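# Transfer one apple from the box to the plate

## Task

Take a single apple out of the box and set it on the plate. At the end the plate must still be near its starting spot, the box must stand upright, and the lid must lie flat on the table next to the box with its top side up.

## Robot and tools

Robot: two arms, left_arm (on the +y side) and right_arm, each ending in a five-finger hand. The right arm has a right hand and the left arm has a mirror-image left hand. Base positions in the scene frame are left_arm (+0.009, +0.328, +0.003) m and right_arm (-0.015, -0.311, +0.006) m, both turned only slightly about z. A fixed post stands behind the arms. Loose objects may occasionally be nudged by outside disturbances.

Frames: the scene frame has its origin at table-top height, halfway between the nominal bases. +z is up, +x points out over the table, and left_arm is on +y. Camera left and right do not follow these names. Each arm reports its hand pose in its own base frame, and offsets are applied along that arm's base axes. Rotations turn about the hand target's position.

Hand point: a reference point fixed to the palm, about 0.05 m in front of it and 0.15 m from the wrist flange along the fingers. Its +z axis runs along the straight fingers and +y points out of the palm. On the right hand +x points away from the thumb; on the left hand +x points toward the thumb. Straight fingertips extend 0.06 to 0.07 m past the point, and the finger line sits 0.06 m behind it along -y. A wrist bracket on the little-finger side can strike objects.

execute_actions(actions, cameras): actions is a list of actions. Each action is a table of 1 to 15 rows, and each row is one 1/30 s control step. A short table repeats its last row up to step 15. Every row has 28 numbers in [-1, 1], in this order:
- left dx, dy, dz, rx, ry, rz
- left little, ring, middle, index, thumb_bend, thumb_turn, force_limit, speed
- the same 14 numbers for the right arm
The pose numbers are offsets, not poses. Every row of an action is measured from that arm's Hand target at the start of the action, so sending the same offset again moves the arm further. 1.0 equals 0.6 m, or 180 degrees for the rotation vector rx, ry, rz. Six zeros means no new pose request. Finger values are absolute targets: +1 is straight or open, and -1 is curled or closed. For thumb_turn, -1 puts the thumb in front of the palm, opposite the fingers, and +1 puts it beside the palm. force_limit runs linearly from about 0 N at -1 to 10 N at +1 (15 N for the two thumb motors); a closing motor halts once it reaches that force. speed rises from nearly zero at -1 to full speed at +0.48 and stays at full speed above that. To leave a hand unchanged, resend the last eight hand numbers you sent for it. If you have sent none yet, use its hand_measured values plus its current force_limit and speed. cameras is a list of names (cam_head_left, cam_head_right, cam_high) or ["all"]. Images come back when actions is empty or when cameras asks for them.

move(target, speed, blend, blocking, cameras): drives each hand point in a straight line. target is one 28-number row, or a list of up to 15 rows used as waypoints. Every waypoint is an offset from the same starting Hand target, not from the previous waypoint, on the same 0.6 m / 180 degree scale. Hand numbers in the first row are sent at the start; those in later rows are sent when the arms reach that waypoint. speed is the path's top speed in m/s, from 0.002 to 4.3 (default 0.25). You can give one value, or one per waypoint. blend is a corner-rounding radius in metres; 0 stops at each waypoint. The whole list gets at most 10 s. Paths do not avoid obstacles or the other arm. A faster move makes any contact harder. The result adds a move: line giving the ending (done, off_target, moving, held, fault) and any limits (paced, held). blocking=false returns after about 0.5 s while the motion keeps going.

wait(seconds 0 to 3600) lets time pass without new commands. stop() brakes a running move. zoom_image(camera, region [x0, y0, x1, y1], at most 504 px per side) enlarges part of the latest image. show_instructions() shows the reference pages. finished_scene(scene=1) ends the scene permanently.

Results: each arm reports end_effector_position (m), end_effector_quat_wxyz, Hand target (the last commanded pose after clipping; the next offsets start from here), joint positions, velocities and torques, and motor temperatures. Each hand reports hand_measured, hand_stopped_by (moving, target, force, stalled, fault) and hand_load_n (N at the fingertip, positive when something pushes the finger open). All three lists follow the motor order above. A grip that has been lost shows as the load dropping near 0.

Behaviour: arms follow commands loosely. They often settle 1 to 3 cm short of the target, usually low, and sometimes up to 5 cm off. The next execute_actions call, even with zero offsets, asks for the target again. If the arm still falls short, send the remaining distance as a new offset. Orientation commands are clipped to within 40 degrees of the current orientation at each step. A hand can close around objects about 0.035 to 0.065 m thick when the thumb is turned in front of the palm. A fingertip pinch between thumb and index finger can hold light items up to about 0.08 m. For a gentle grip, close with speed at -0.94 or lower.

Avoid: dropping anything, even from a few millimetres; releasing things that are still moving; hitting things or pushing them hard; knocking or leaving anything off the table; letting the arms or hands collide, and closing one hand on the other; overloading fingers; long stretched-out holds that heat motors (at 100 °C an arm goes limp for 30 to 60 s). Check the scene with images before you finish.

Each tool is called after "Call:" as a command line: name --argument value for each argument, lists and objects as JSON in quotes; but a table of rows of numbers goes row by row, as --pt "numbers of a row", without its own name.

Reference images:

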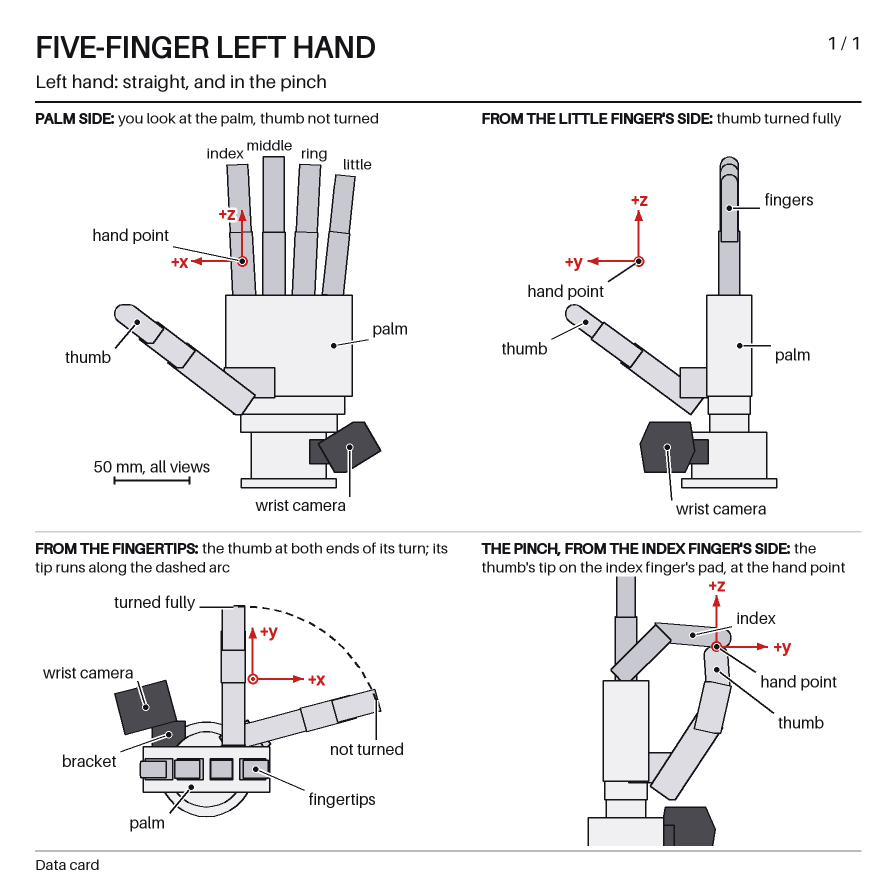

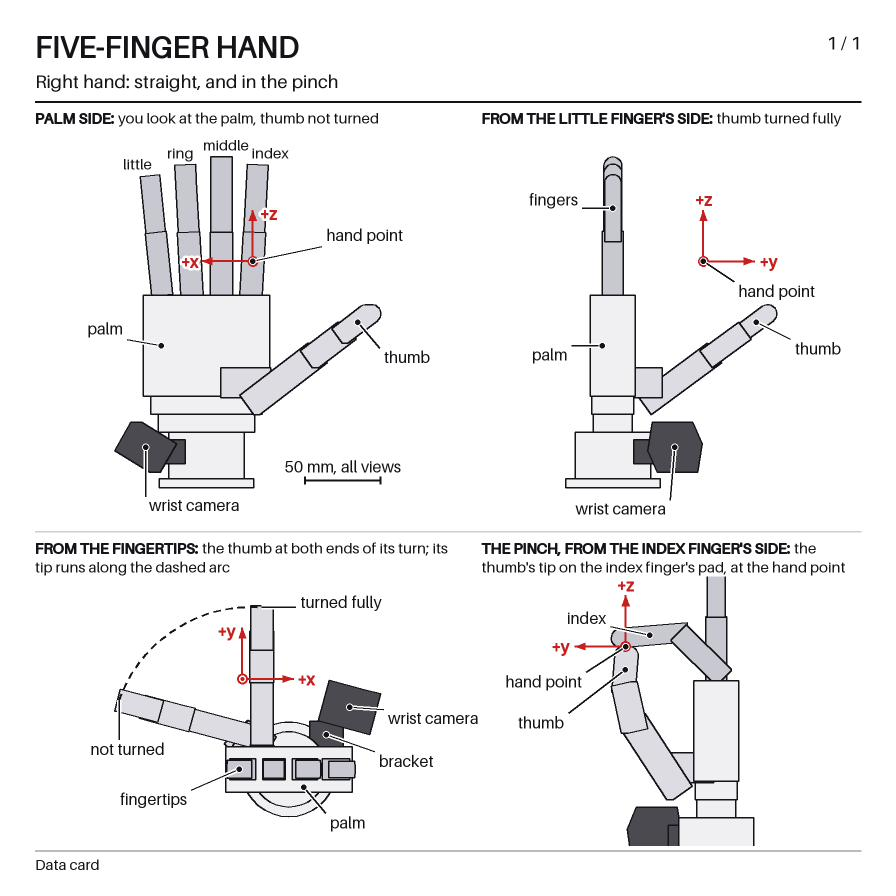

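## Session

Call:
execute_actions --actions '[]'

Scene clock: 0.00 s.
left_arm: end_effector_position=(+0.4448, -0.3952, +0.1951) hand_measured=(+1.000, +1.000, +1.000, +1.000, +1.000, +1.000) hand_load_n=(+0.0, +0.0, +0.0, +0.0, +0.0, +0.0) hand_stopped_by=(target, target, target, target, target, target) hand_force_limit=0.00 hand_speed=-0.80 end_effector_quat_wxyz=(+0.203, +0.180, +0.818, -0.506) | right_arm: end_effector_position=(+0.3693, +0.0659, +0.3857) hand_measured=(+1.000, +1.000, +1.000, +1.000, +1.000, +1.000) hand_load_n=(+0.0, +0.0, +0.0, +0.0, +0.0, +0.0) hand_stopped_by=(target, target, target, target, target, target) hand_force_limit=0.00 hand_speed=-0.80 end_effector_quat_wxyz=(-0.090, +0.709, +0.167, +0.679)
Joint positions: left_arm=[-0.541 1.5 1.135 -0.233 0.77 1.041] | right_arm=[0.328 0.509 0.647 -0.2 -0.035 -1.672]
Joint velocities: within noise
Joint torques (N m): no reading
Motor temperatures (°C): left_arm=[28 28 31 28 33 32] | right_arm=[33 32 29 34 31 35]
Heat: left arm: hottest wrist yaw 33 °C; right arm: hottest wrist roll 35 °C.
Hand target: left_arm +0.4515, -0.3992, +0.2067; +0.213, +0.184, +0.813, -0.510 | right_arm +0.3690, +0.0658, +0.4063; -0.091, +0.697, +0.164, +0.692

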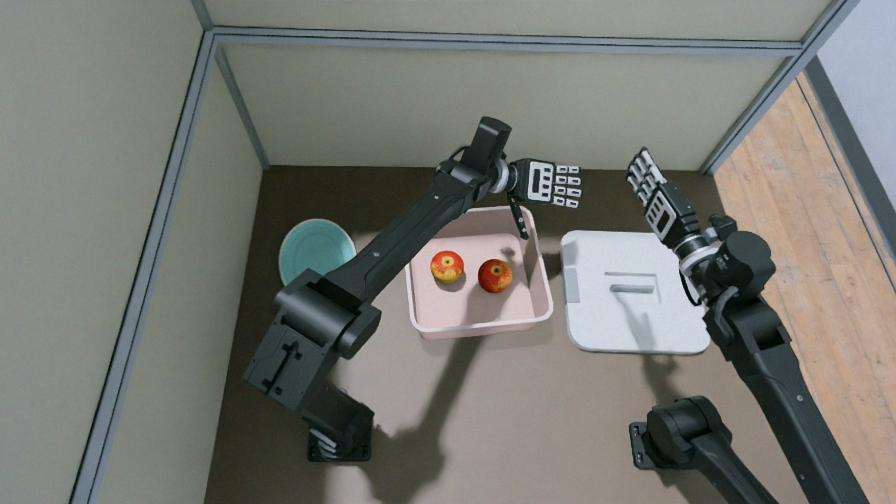

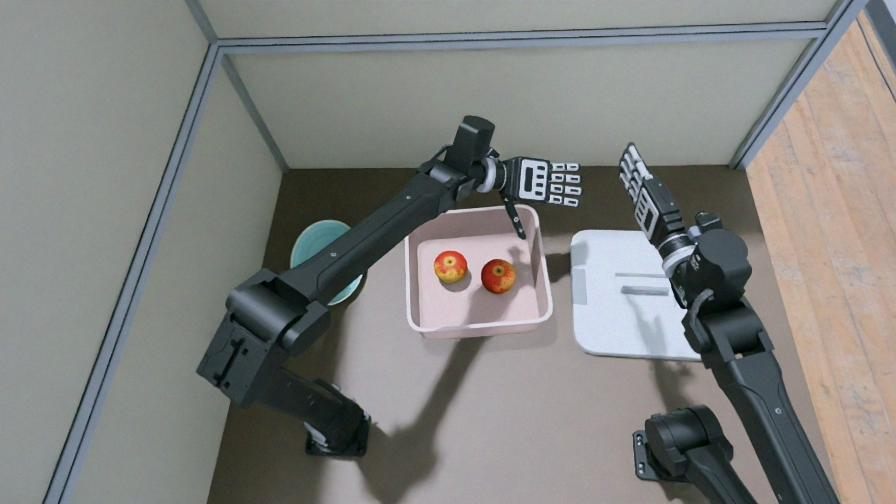

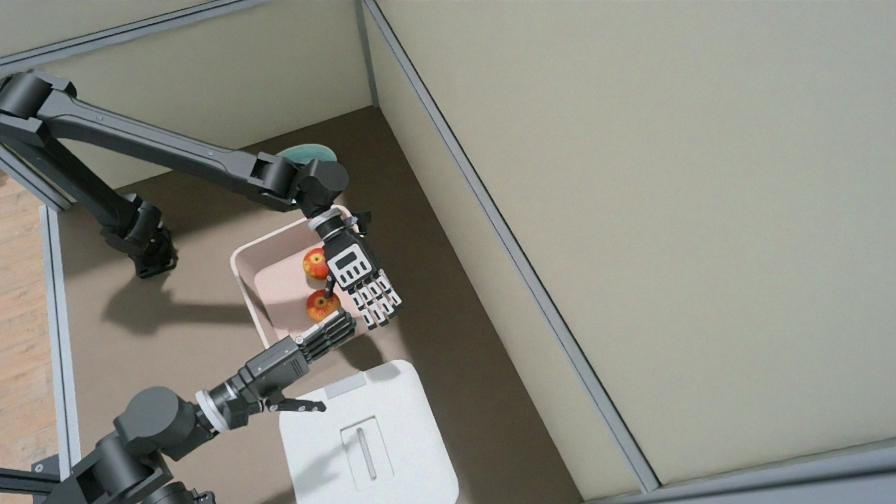

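Call:
zoom_image --camera "cam_head_left" --region '[390, 190, 570, 350]'

Call:
zoom_image --camera "cam_head_right" --region '[390, 190, 570, 350]'

Call:
zoom_image --camera "cam_high" --region '[200, 120, 480, 400]'

Call:
zoom_image --camera "cam_head_left" --region '[240, 180, 440, 480]'

Scaled by 2.800.

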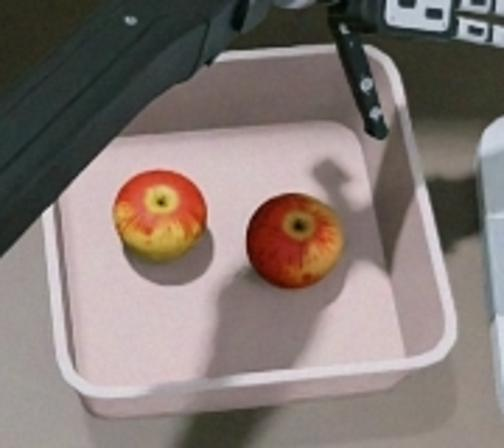

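Scaled by 2.800.

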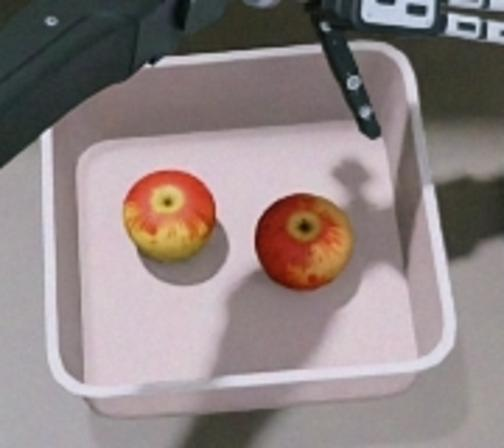

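Scaled by 1.800.

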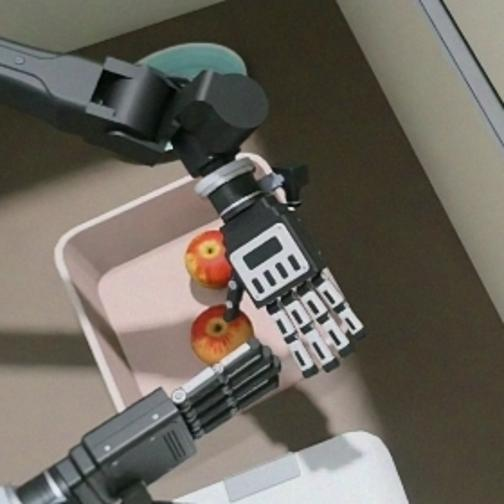

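Scaled by 1.680.

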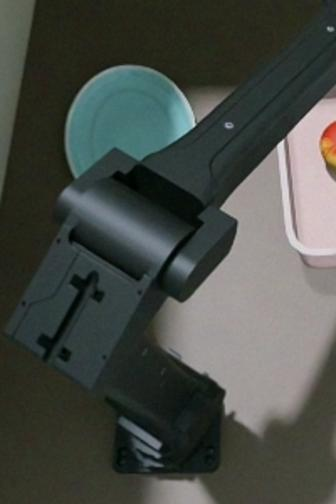

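Call:
move --pt "-0.1858 0.132 0.09 0.0286 0.2078 0.3049 1 1 1 1 1 -1 0 0 0 0 0 0 0 0 1 1 1 1 1 1 0 -0.8" --cameras '["all"]'

Scene clock: 203.87 s.
left_arm: end_effector_position=(+0.3356, -0.3090, +0.2307) hand_measured=(+1.000, +1.000, +1.000, +1.000, +1.000, -1.000) hand_load_n=(+0.0, -0.5, +0.0, +0.0, +0.0, +0.0) hand_stopped_by=(target, target, target, target, target, target) hand_force_limit=0.00 hand_speed=0.00 end_effector_quat_wxyz=(+0.142, -0.364, +0.860, -0.329) | right_arm: end_effector_position=(+0.3693, +0.0659, +0.3857) hand_measured=(+1.000, +1.000, +1.000, +1.000, +1.000, +1.000) hand_load_n=(+0.0, +0.0, +0.0, +0.0, +0.0, +0.0) hand_stopped_by=(target, target, target, target, target, target) hand_force_limit=0.00 hand_speed=-0.80 end_effector_quat_wxyz=(-0.090, +0.709, +0.167, +0.679)
Joint positions: left_arm=[-0.657 1.188 1.092 -0.744 0.071 0.086] | right_arm=[0.328 0.509 0.647 -0.2 -0.035 -1.672]
Joint torques (N m): left_arm=[-0.79 -8.64 13.05 1.31 -0.14 -0.13] | right_arm=[0.15 -1.14 10.37 2.09 0.06 -0.09]
Motor temperatures (°C): left_arm=[28 30 44 28 32 31] | right_arm=[32 31 44 33 31 34]
Heat: left arm: hottest elbow 44 °C; right arm: hottest elbow 44 °C.
Hand target: left_arm +0.3400, -0.3198, +0.2606; +0.150, -0.362, +0.850, -0.352 | right_arm +0.3690, +0.0658, +0.4063; -0.091, +0.697, +0.164, +0.692
Off the commanded pose: left_arm 0.032 m, 3 deg | right_arm 0.021 m, 2 deg.
move: off_target (left_arm)

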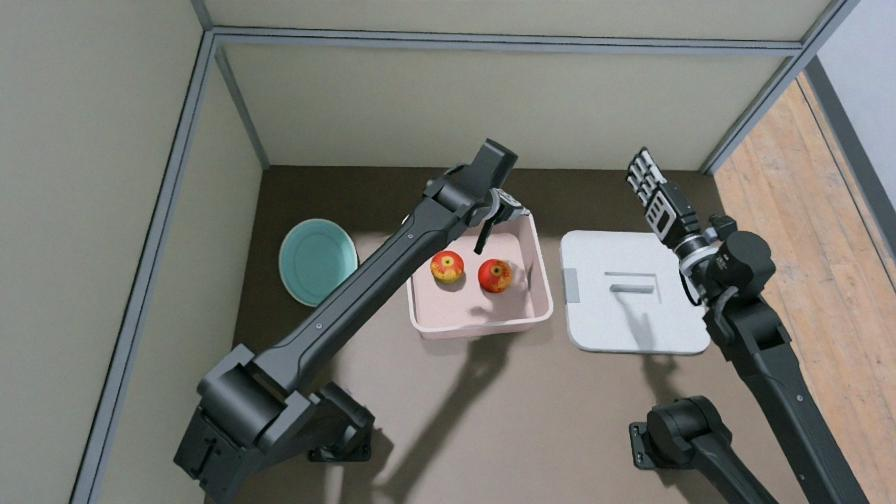

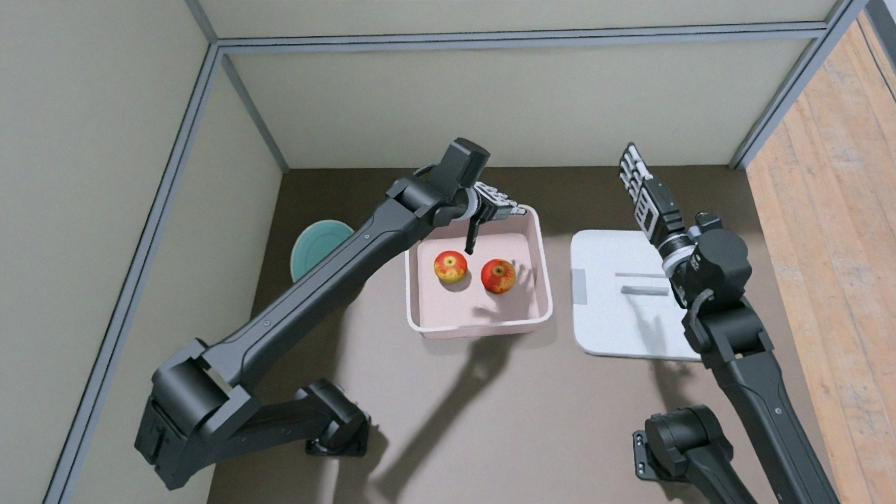

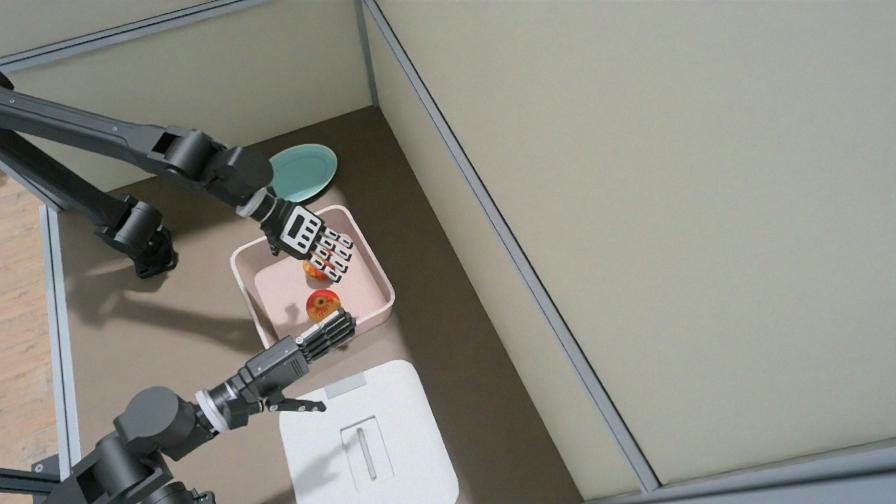

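Call:
zoom_image --camera "cam_head_left" --region '[420, 180, 560, 320]'

Call:
zoom_image --camera "cam_high" --region '[220, 140, 420, 360]'

Scaled by 3.600.

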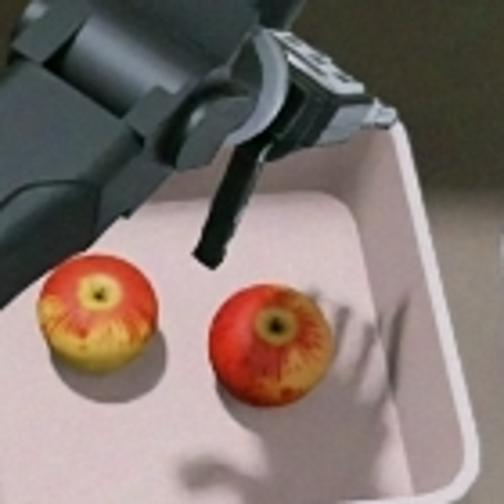

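Scaled by 2.291.

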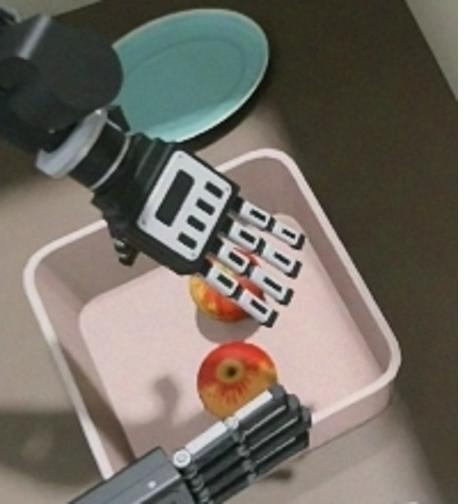

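Call:
move --pt "-0.0108 -0.0333 -0.14 0 0 0.121 1 1 1 1 1 -1 0 0 0 0 0 0 0 0 1 1 1 1 1 1 0 -0.8" --cameras '["all"]' --speed 0.15

Call:
zoom_image --camera "cam_head_left" --region '[420, 180, 560, 320]'

Call:
zoom_image --camera "cam_high" --region '[220, 140, 420, 360]'

Scene clock: 256.80 s.
left_arm: end_effector_position=(+0.3339, -0.3336, +0.1808) hand_measured=(+1.000, +1.000, +1.000, +1.000, +1.000, -1.000) hand_load_n=(+0.0, +0.0, +0.0, +0.0, +0.0, +0.0) hand_stopped_by=(target, target, target, target, target, target) hand_force_limit=0.00 hand_speed=0.00 end_effector_quat_wxyz=(+0.217, -0.513, +0.769, -0.314) | right_arm: end_effector_position=(+0.3693, +0.0659, +0.3857) hand_measured=(+1.000, +1.000, +1.000, +1.000, +1.000, +1.000) hand_load_n=(+0.0, +0.0, +0.0, +0.0, +0.0, +0.0) hand_stopped_by=(target, target, target, target, target, target) hand_force_limit=0.00 hand_speed=-0.80 end_effector_quat_wxyz=(-0.090, +0.709, +0.167, +0.679)
Joint positions: left_arm=[-0.81 1.216 0.97 -0.59 -0.3 -0.3] | right_arm=[0.328 0.509 0.647 -0.2 -0.035 -1.672]
Joint torques (N m): left_arm=[-0.38 -7.06 8.96 2.37 -0.36 -0.04] | right_arm=[-0.03 -1.67 10.51 2.06 0.08 -0.1]
Motor temperatures (°C): left_arm=[28 30 50 27 32 31] | right_arm=[32 31 45 33 31 34]
Heat: left arm: hottest elbow 50 °C; right arm: hottest elbow 45 °C.
Hand target: left_arm +0.3336, -0.3398, +0.1766; +0.214, -0.516, +0.767, -0.317 | right_arm +0.3690, +0.0658, +0.4063; -0.091, +0.697, +0.164, +0.692
Off the commanded pose: left_arm 0.007 m, 1 deg | right_arm 0.021 m, 2 deg.
move: done

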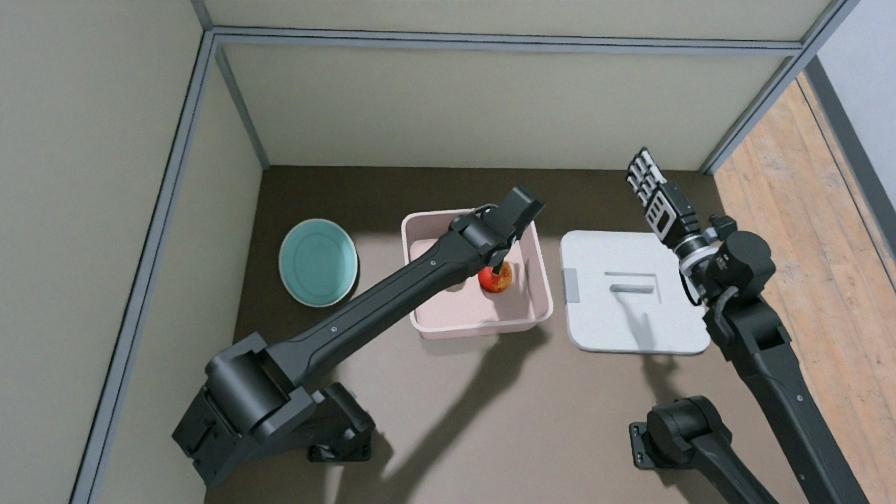

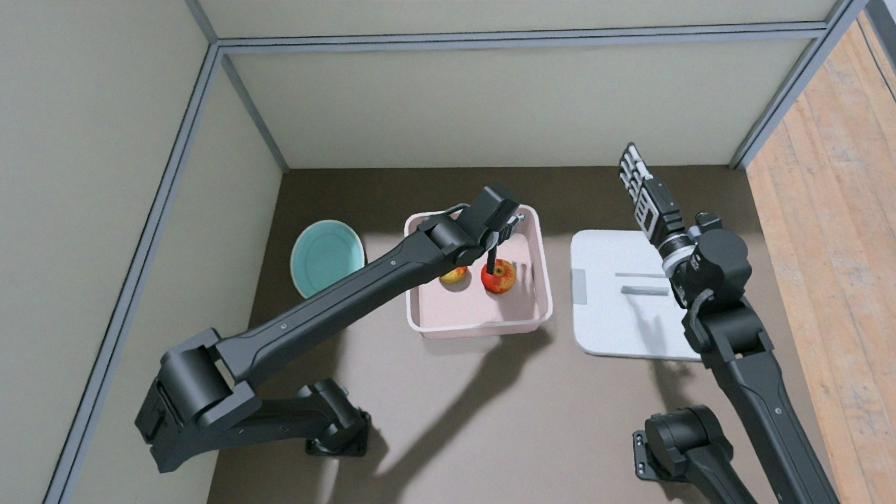

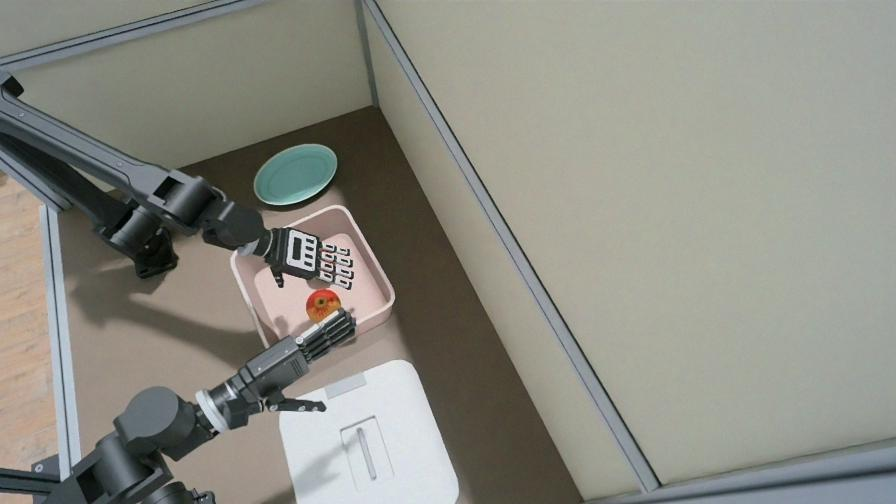

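Scaled by 3.600.

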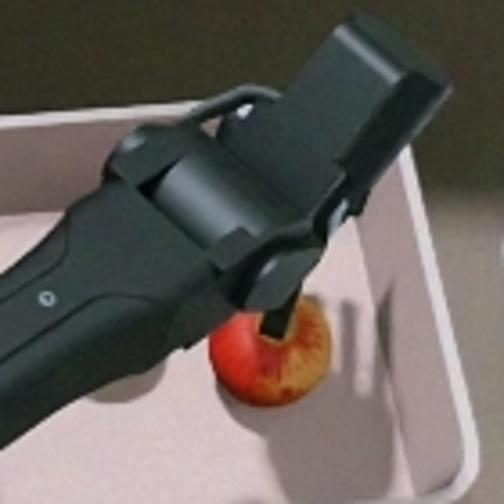

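Scaled by 2.291.

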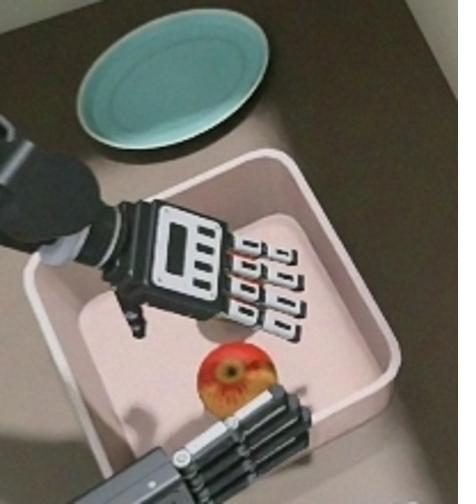

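Call:
move --pt "-0.008 0.008 -0.145 0 0 0 1 1 1 1 1 -1 0 0 0 0 0 0 0 0 1 1 1 1 1 1 0 -0.8" --cameras '["all"]' --speed 0.12

Call:
zoom_image --camera "cam_high" --region '[220, 140, 420, 360]'

Scene clock: 279.10 s.
left_arm: end_effector_position=(+0.3298, -0.3292, +0.0924) hand_measured=(+1.000, +1.000, +1.000, +1.000, +1.000, -1.000) hand_load_n=(+0.0, +0.0, +0.0, +0.0, +0.0, +0.0) hand_stopped_by=(target, target, target, target, target, target) hand_force_limit=0.00 hand_speed=0.00 end_effector_quat_wxyz=(+0.217, -0.514, +0.769, -0.313) | right_arm: end_effector_position=(+0.3693, +0.0659, +0.3857) hand_measured=(+1.000, +1.000, +1.000, +1.000, +1.000, +1.000) hand_load_n=(+0.0, +0.0, +0.0, +0.0, +0.0, +0.0) hand_stopped_by=(target, target, target, target, target, target) hand_force_limit=0.00 hand_speed=-0.80 end_effector_quat_wxyz=(-0.090, +0.709, +0.167, +0.679)
Joint positions: left_arm=[-0.81 1.297 0.791 -0.332 -0.3 -0.301] | right_arm=[0.328 0.509 0.647 -0.2 -0.035 -1.672]
Joint torques (N m): left_arm=[-0.79 -6.83 8.49 2.35 -0.37 -0.11] | right_arm=[0.03 -1.08 10.37 2.09 0.05 -0.08]
Heat: left arm: hottest elbow 49 °C; right arm: hottest elbow 45 °C.
Hand target: left_arm +0.3289, -0.3352, +0.0897; +0.214, -0.516, +0.766, -0.317 | right_arm +0.3690, +0.0658, +0.4063; -0.091, +0.697, +0.164, +0.692
Off the commanded pose: left_arm 0.007 m, 1 deg | right_arm 0.021 m, 2 deg.
move: done

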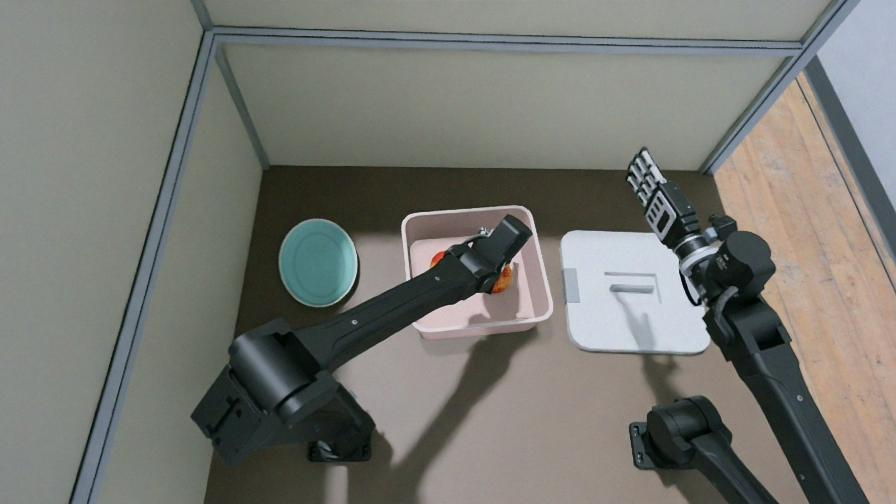

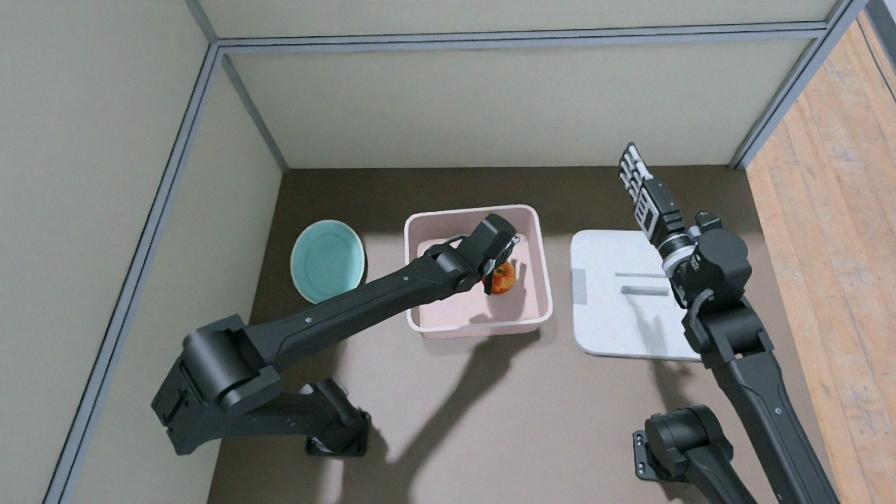

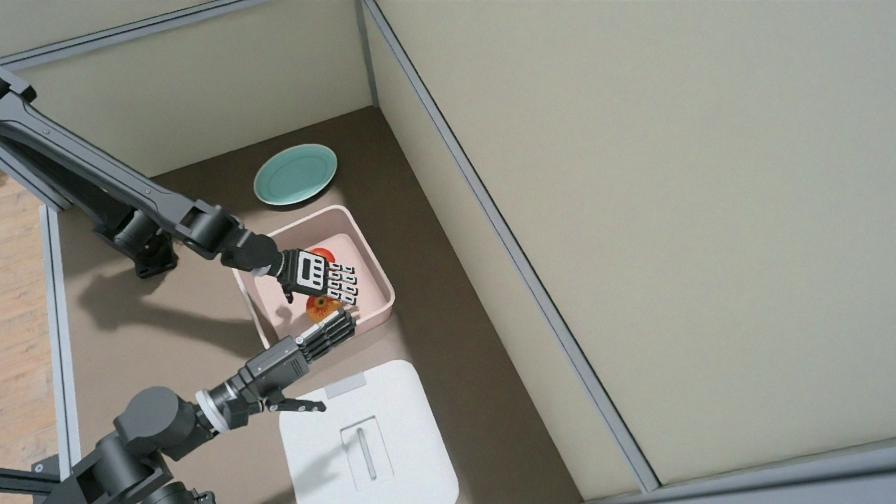

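Scaled by 2.291.

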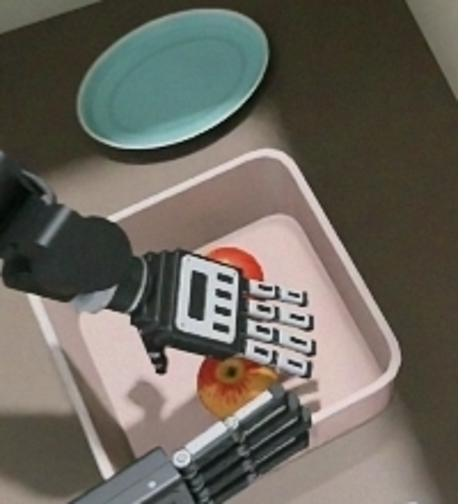

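Call:
zoom_image --camera "cam_head_right" --region '[440, 200, 560, 320]'

Call:
zoom_image --camera "cam_head_left" --region '[440, 200, 560, 320]'

Call:
zoom_image --camera "cam_high" --region '[270, 230, 390, 350]'

Scaled by 4.200.

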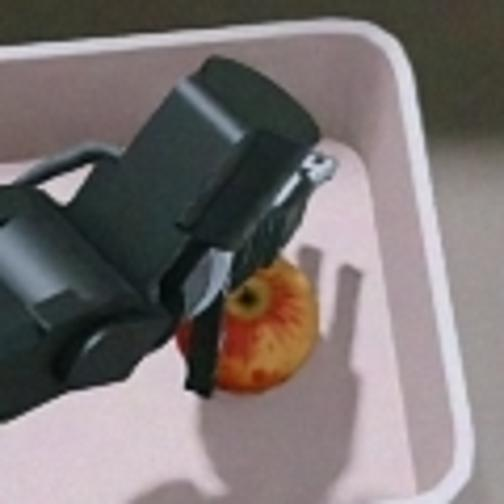

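Scaled by 4.200.

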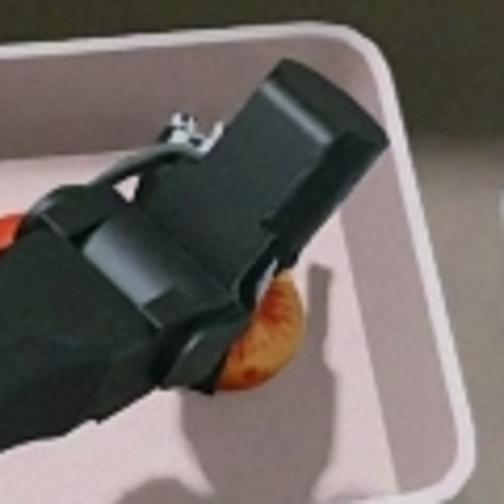

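Scaled by 4.200.

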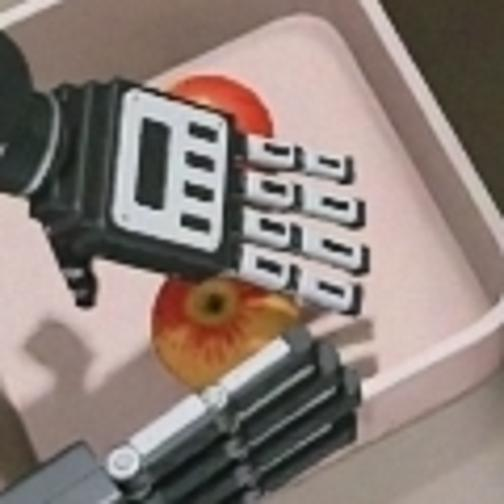

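Call:
move --pt "-0.001 0 -0.0837 0 0 0 1 1 1 1 1 -1 0 0 0 0 0 0 0 0 1 1 1 1 1 1 0 -0.8" --cameras '["all"]' --speed 0.08

Call:
zoom_image --camera "cam_head_right" --region '[440, 200, 560, 320]'

Call:
zoom_image --camera "cam_head_left" --region '[440, 200, 560, 320]'

Call:
zoom_image --camera "cam_high" --region '[270, 230, 390, 350]'

Scene clock: 335.23 s.
left_arm: end_effector_position=(+0.3306, -0.3299, +0.0435) hand_measured=(+1.000, +1.000, +1.000, +1.000, +1.000, -1.000) hand_load_n=(+0.0, +0.0, +0.0, +0.0, +0.0, +0.0) hand_stopped_by=(target, target, target, target, target, target) hand_force_limit=0.00 hand_speed=0.00 end_effector_quat_wxyz=(+0.217, -0.514, +0.768, -0.314) | right_arm: end_effector_position=(+0.3693, +0.0659, +0.3857) hand_measured=(+1.000, +1.000, +1.000, +1.000, +1.000, +1.000) hand_load_n=(+0.0, +0.0, +0.0, +0.0, +0.0, +0.0) hand_stopped_by=(target, target, target, target, target, target) hand_force_limit=0.00 hand_speed=-0.80 end_effector_quat_wxyz=(-0.090, +0.709, +0.167, +0.679)
Joint positions: left_arm=[-0.81 1.386 0.719 -0.169 -0.301 -0.301] | right_arm=[0.328 0.509 0.647 -0.2 -0.035 -1.672]
Joint torques (N m): left_arm=[-1.08 -7.53 7.45 2.32 -0.36 -0.1] | right_arm=[0.38 -1.03 10.4 2.21 0.07 -0.1]
Heat: left arm: hottest elbow 46 °C; right arm: hottest elbow 46 °C.
Hand target: left_arm +0.3282, -0.3351, +0.0394; +0.214, -0.516, +0.767, -0.317 | right_arm +0.3690, +0.0658, +0.4063; -0.091, +0.697, +0.164, +0.692
Off the commanded pose: left_arm 0.007 m, 1 deg | right_arm 0.021 m, 2 deg.
move: done

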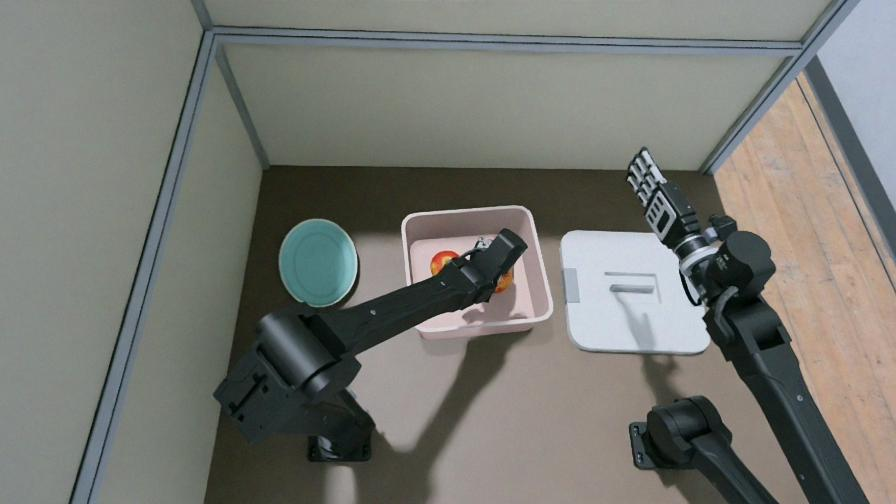

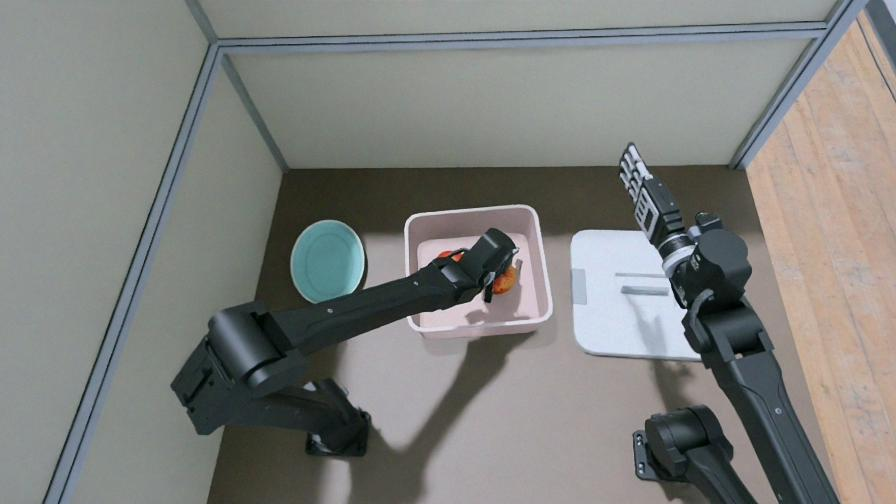

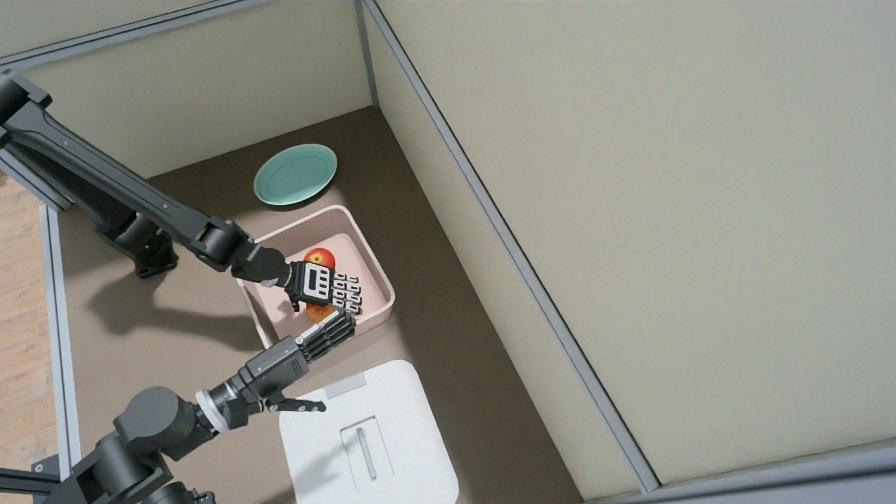

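Scaled by 4.200.

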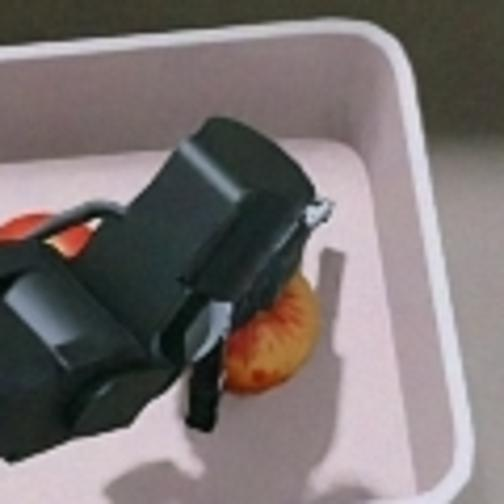

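Scaled by 4.200.

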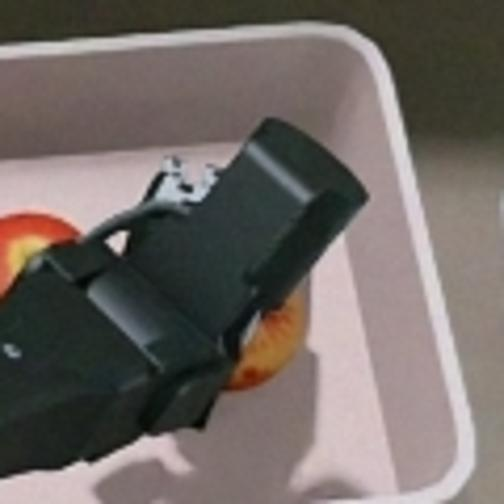

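Scaled by 4.200.

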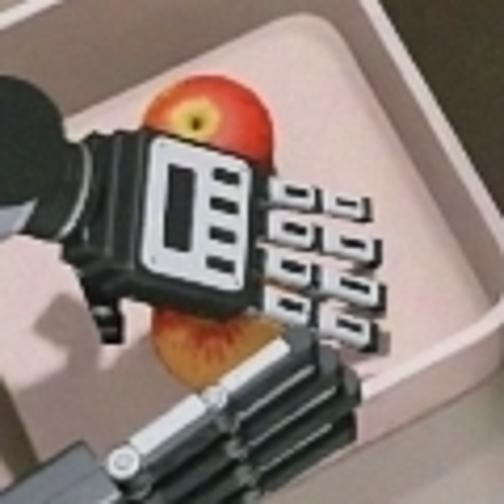

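Call:
move --pt "0 0 0 0 0 0 1 1 0.72 0.72 0.6 -1 -0.4 -0.88 0 0 0 0 0 0 1 1 1 1 1 1 0 -0.8" --cameras '["all"]'

Call:
zoom_image --camera "cam_head_right" --region '[440, 200, 560, 320]'

Call:
zoom_image --camera "cam_high" --region '[270, 230, 390, 350]'

Scene clock: 365.27 s.
left_arm: end_effector_position=(+0.3299, -0.3305, +0.0436) hand_measured=(+1.000, +1.000, +0.720, +0.720, +0.600, -1.000) hand_load_n=(+0.0, +0.0, +0.0, +0.0, +1.0, +0.0) hand_stopped_by=(target, target, target, target, target, target) hand_force_limit=-0.40 hand_speed=-0.88 end_effector_quat_wxyz=(+0.217, -0.513, +0.769, -0.314) | right_arm: end_effector_position=(+0.3693, +0.0659, +0.3857) hand_measured=(+1.000, +1.000, +1.000, +1.000, +1.000, +1.000) hand_load_n=(+0.0, +0.0, +0.0, +0.0, +0.0, +0.0) hand_stopped_by=(target, target, target, target, target, target) hand_force_limit=0.00 hand_speed=-0.80 end_effector_quat_wxyz=(-0.090, +0.709, +0.167, +0.679)
Joint positions: left_arm=[-0.812 1.386 0.719 -0.169 -0.301 -0.302] | right_arm=[0.328 0.509 0.647 -0.2 -0.035 -1.672]
Joint torques (N m): left_arm=[-0.5 -7.53 7.47 2.26 -0.37 -0.1] | right_arm=[1.08 -1.55 10.43 2.14 0.06 -0.03]
Motor temperatures (°C): left_arm=[28 30 42 27 31 30] | right_arm=[32 31 46 33 31 34]
Heat: left arm: hottest elbow 42 °C; right arm: hottest elbow 46 °C.
Hand target: left_arm +0.3282, -0.3351, +0.0394; +0.214, -0.516, +0.767, -0.317 | right_arm +0.3690, +0.0658, +0.4063; -0.091, +0.697, +0.164, +0.692
Off the commanded pose: left_arm 0.006 m, 1 deg | right_arm 0.021 m, 2 deg.
move: done

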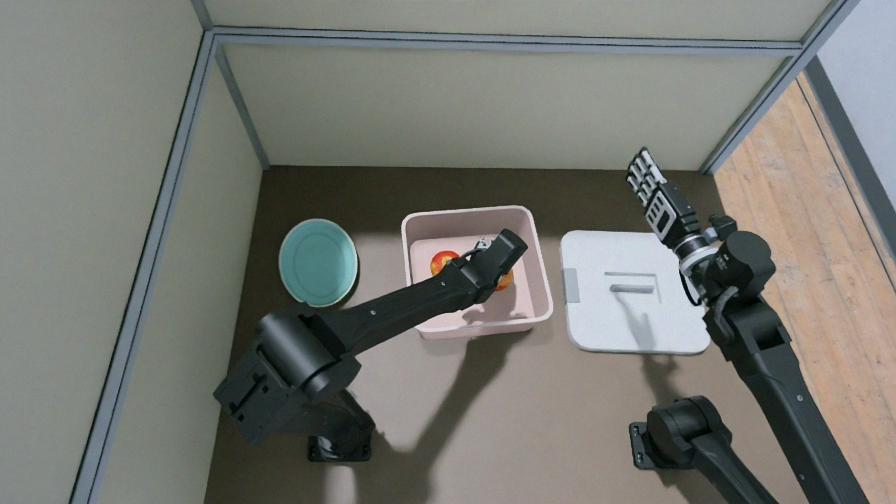

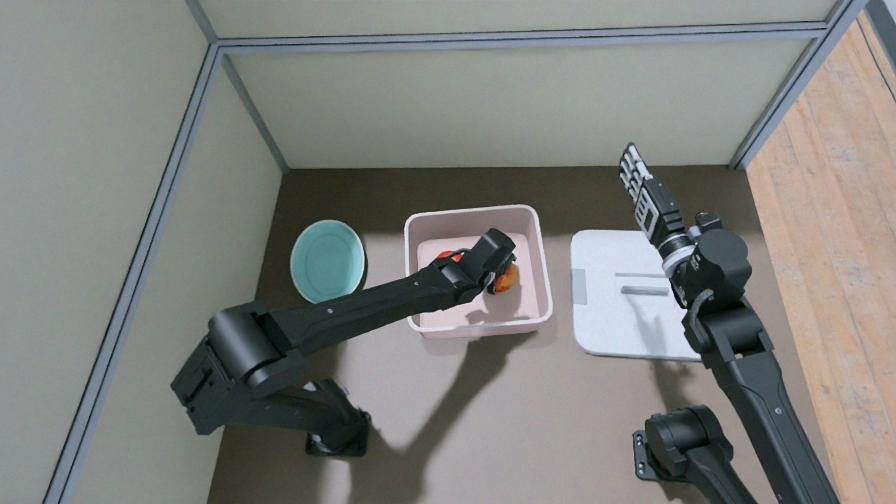

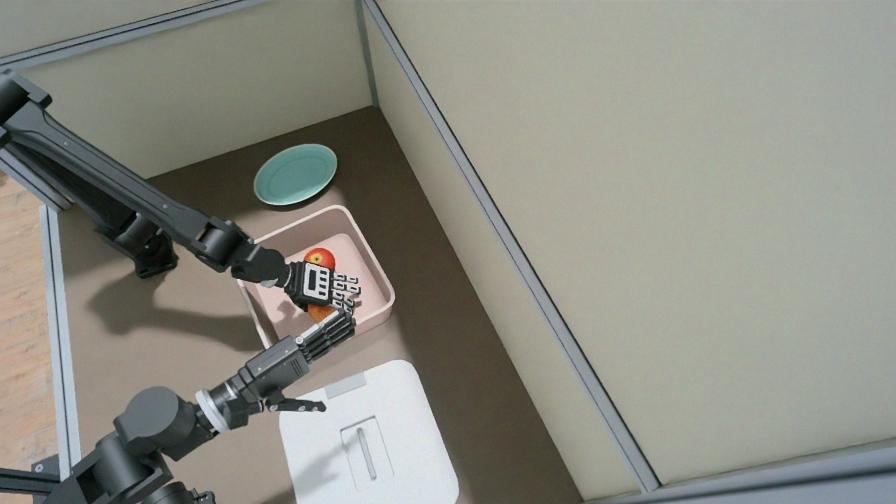

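Scaled by 4.200.

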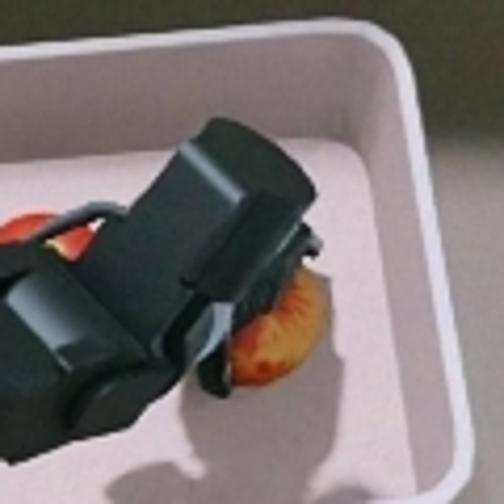

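Scaled by 4.200.

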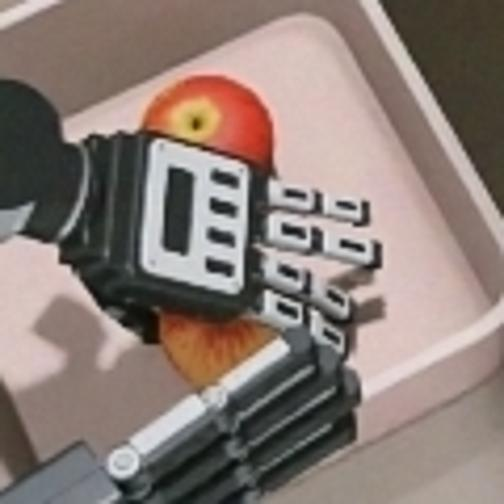

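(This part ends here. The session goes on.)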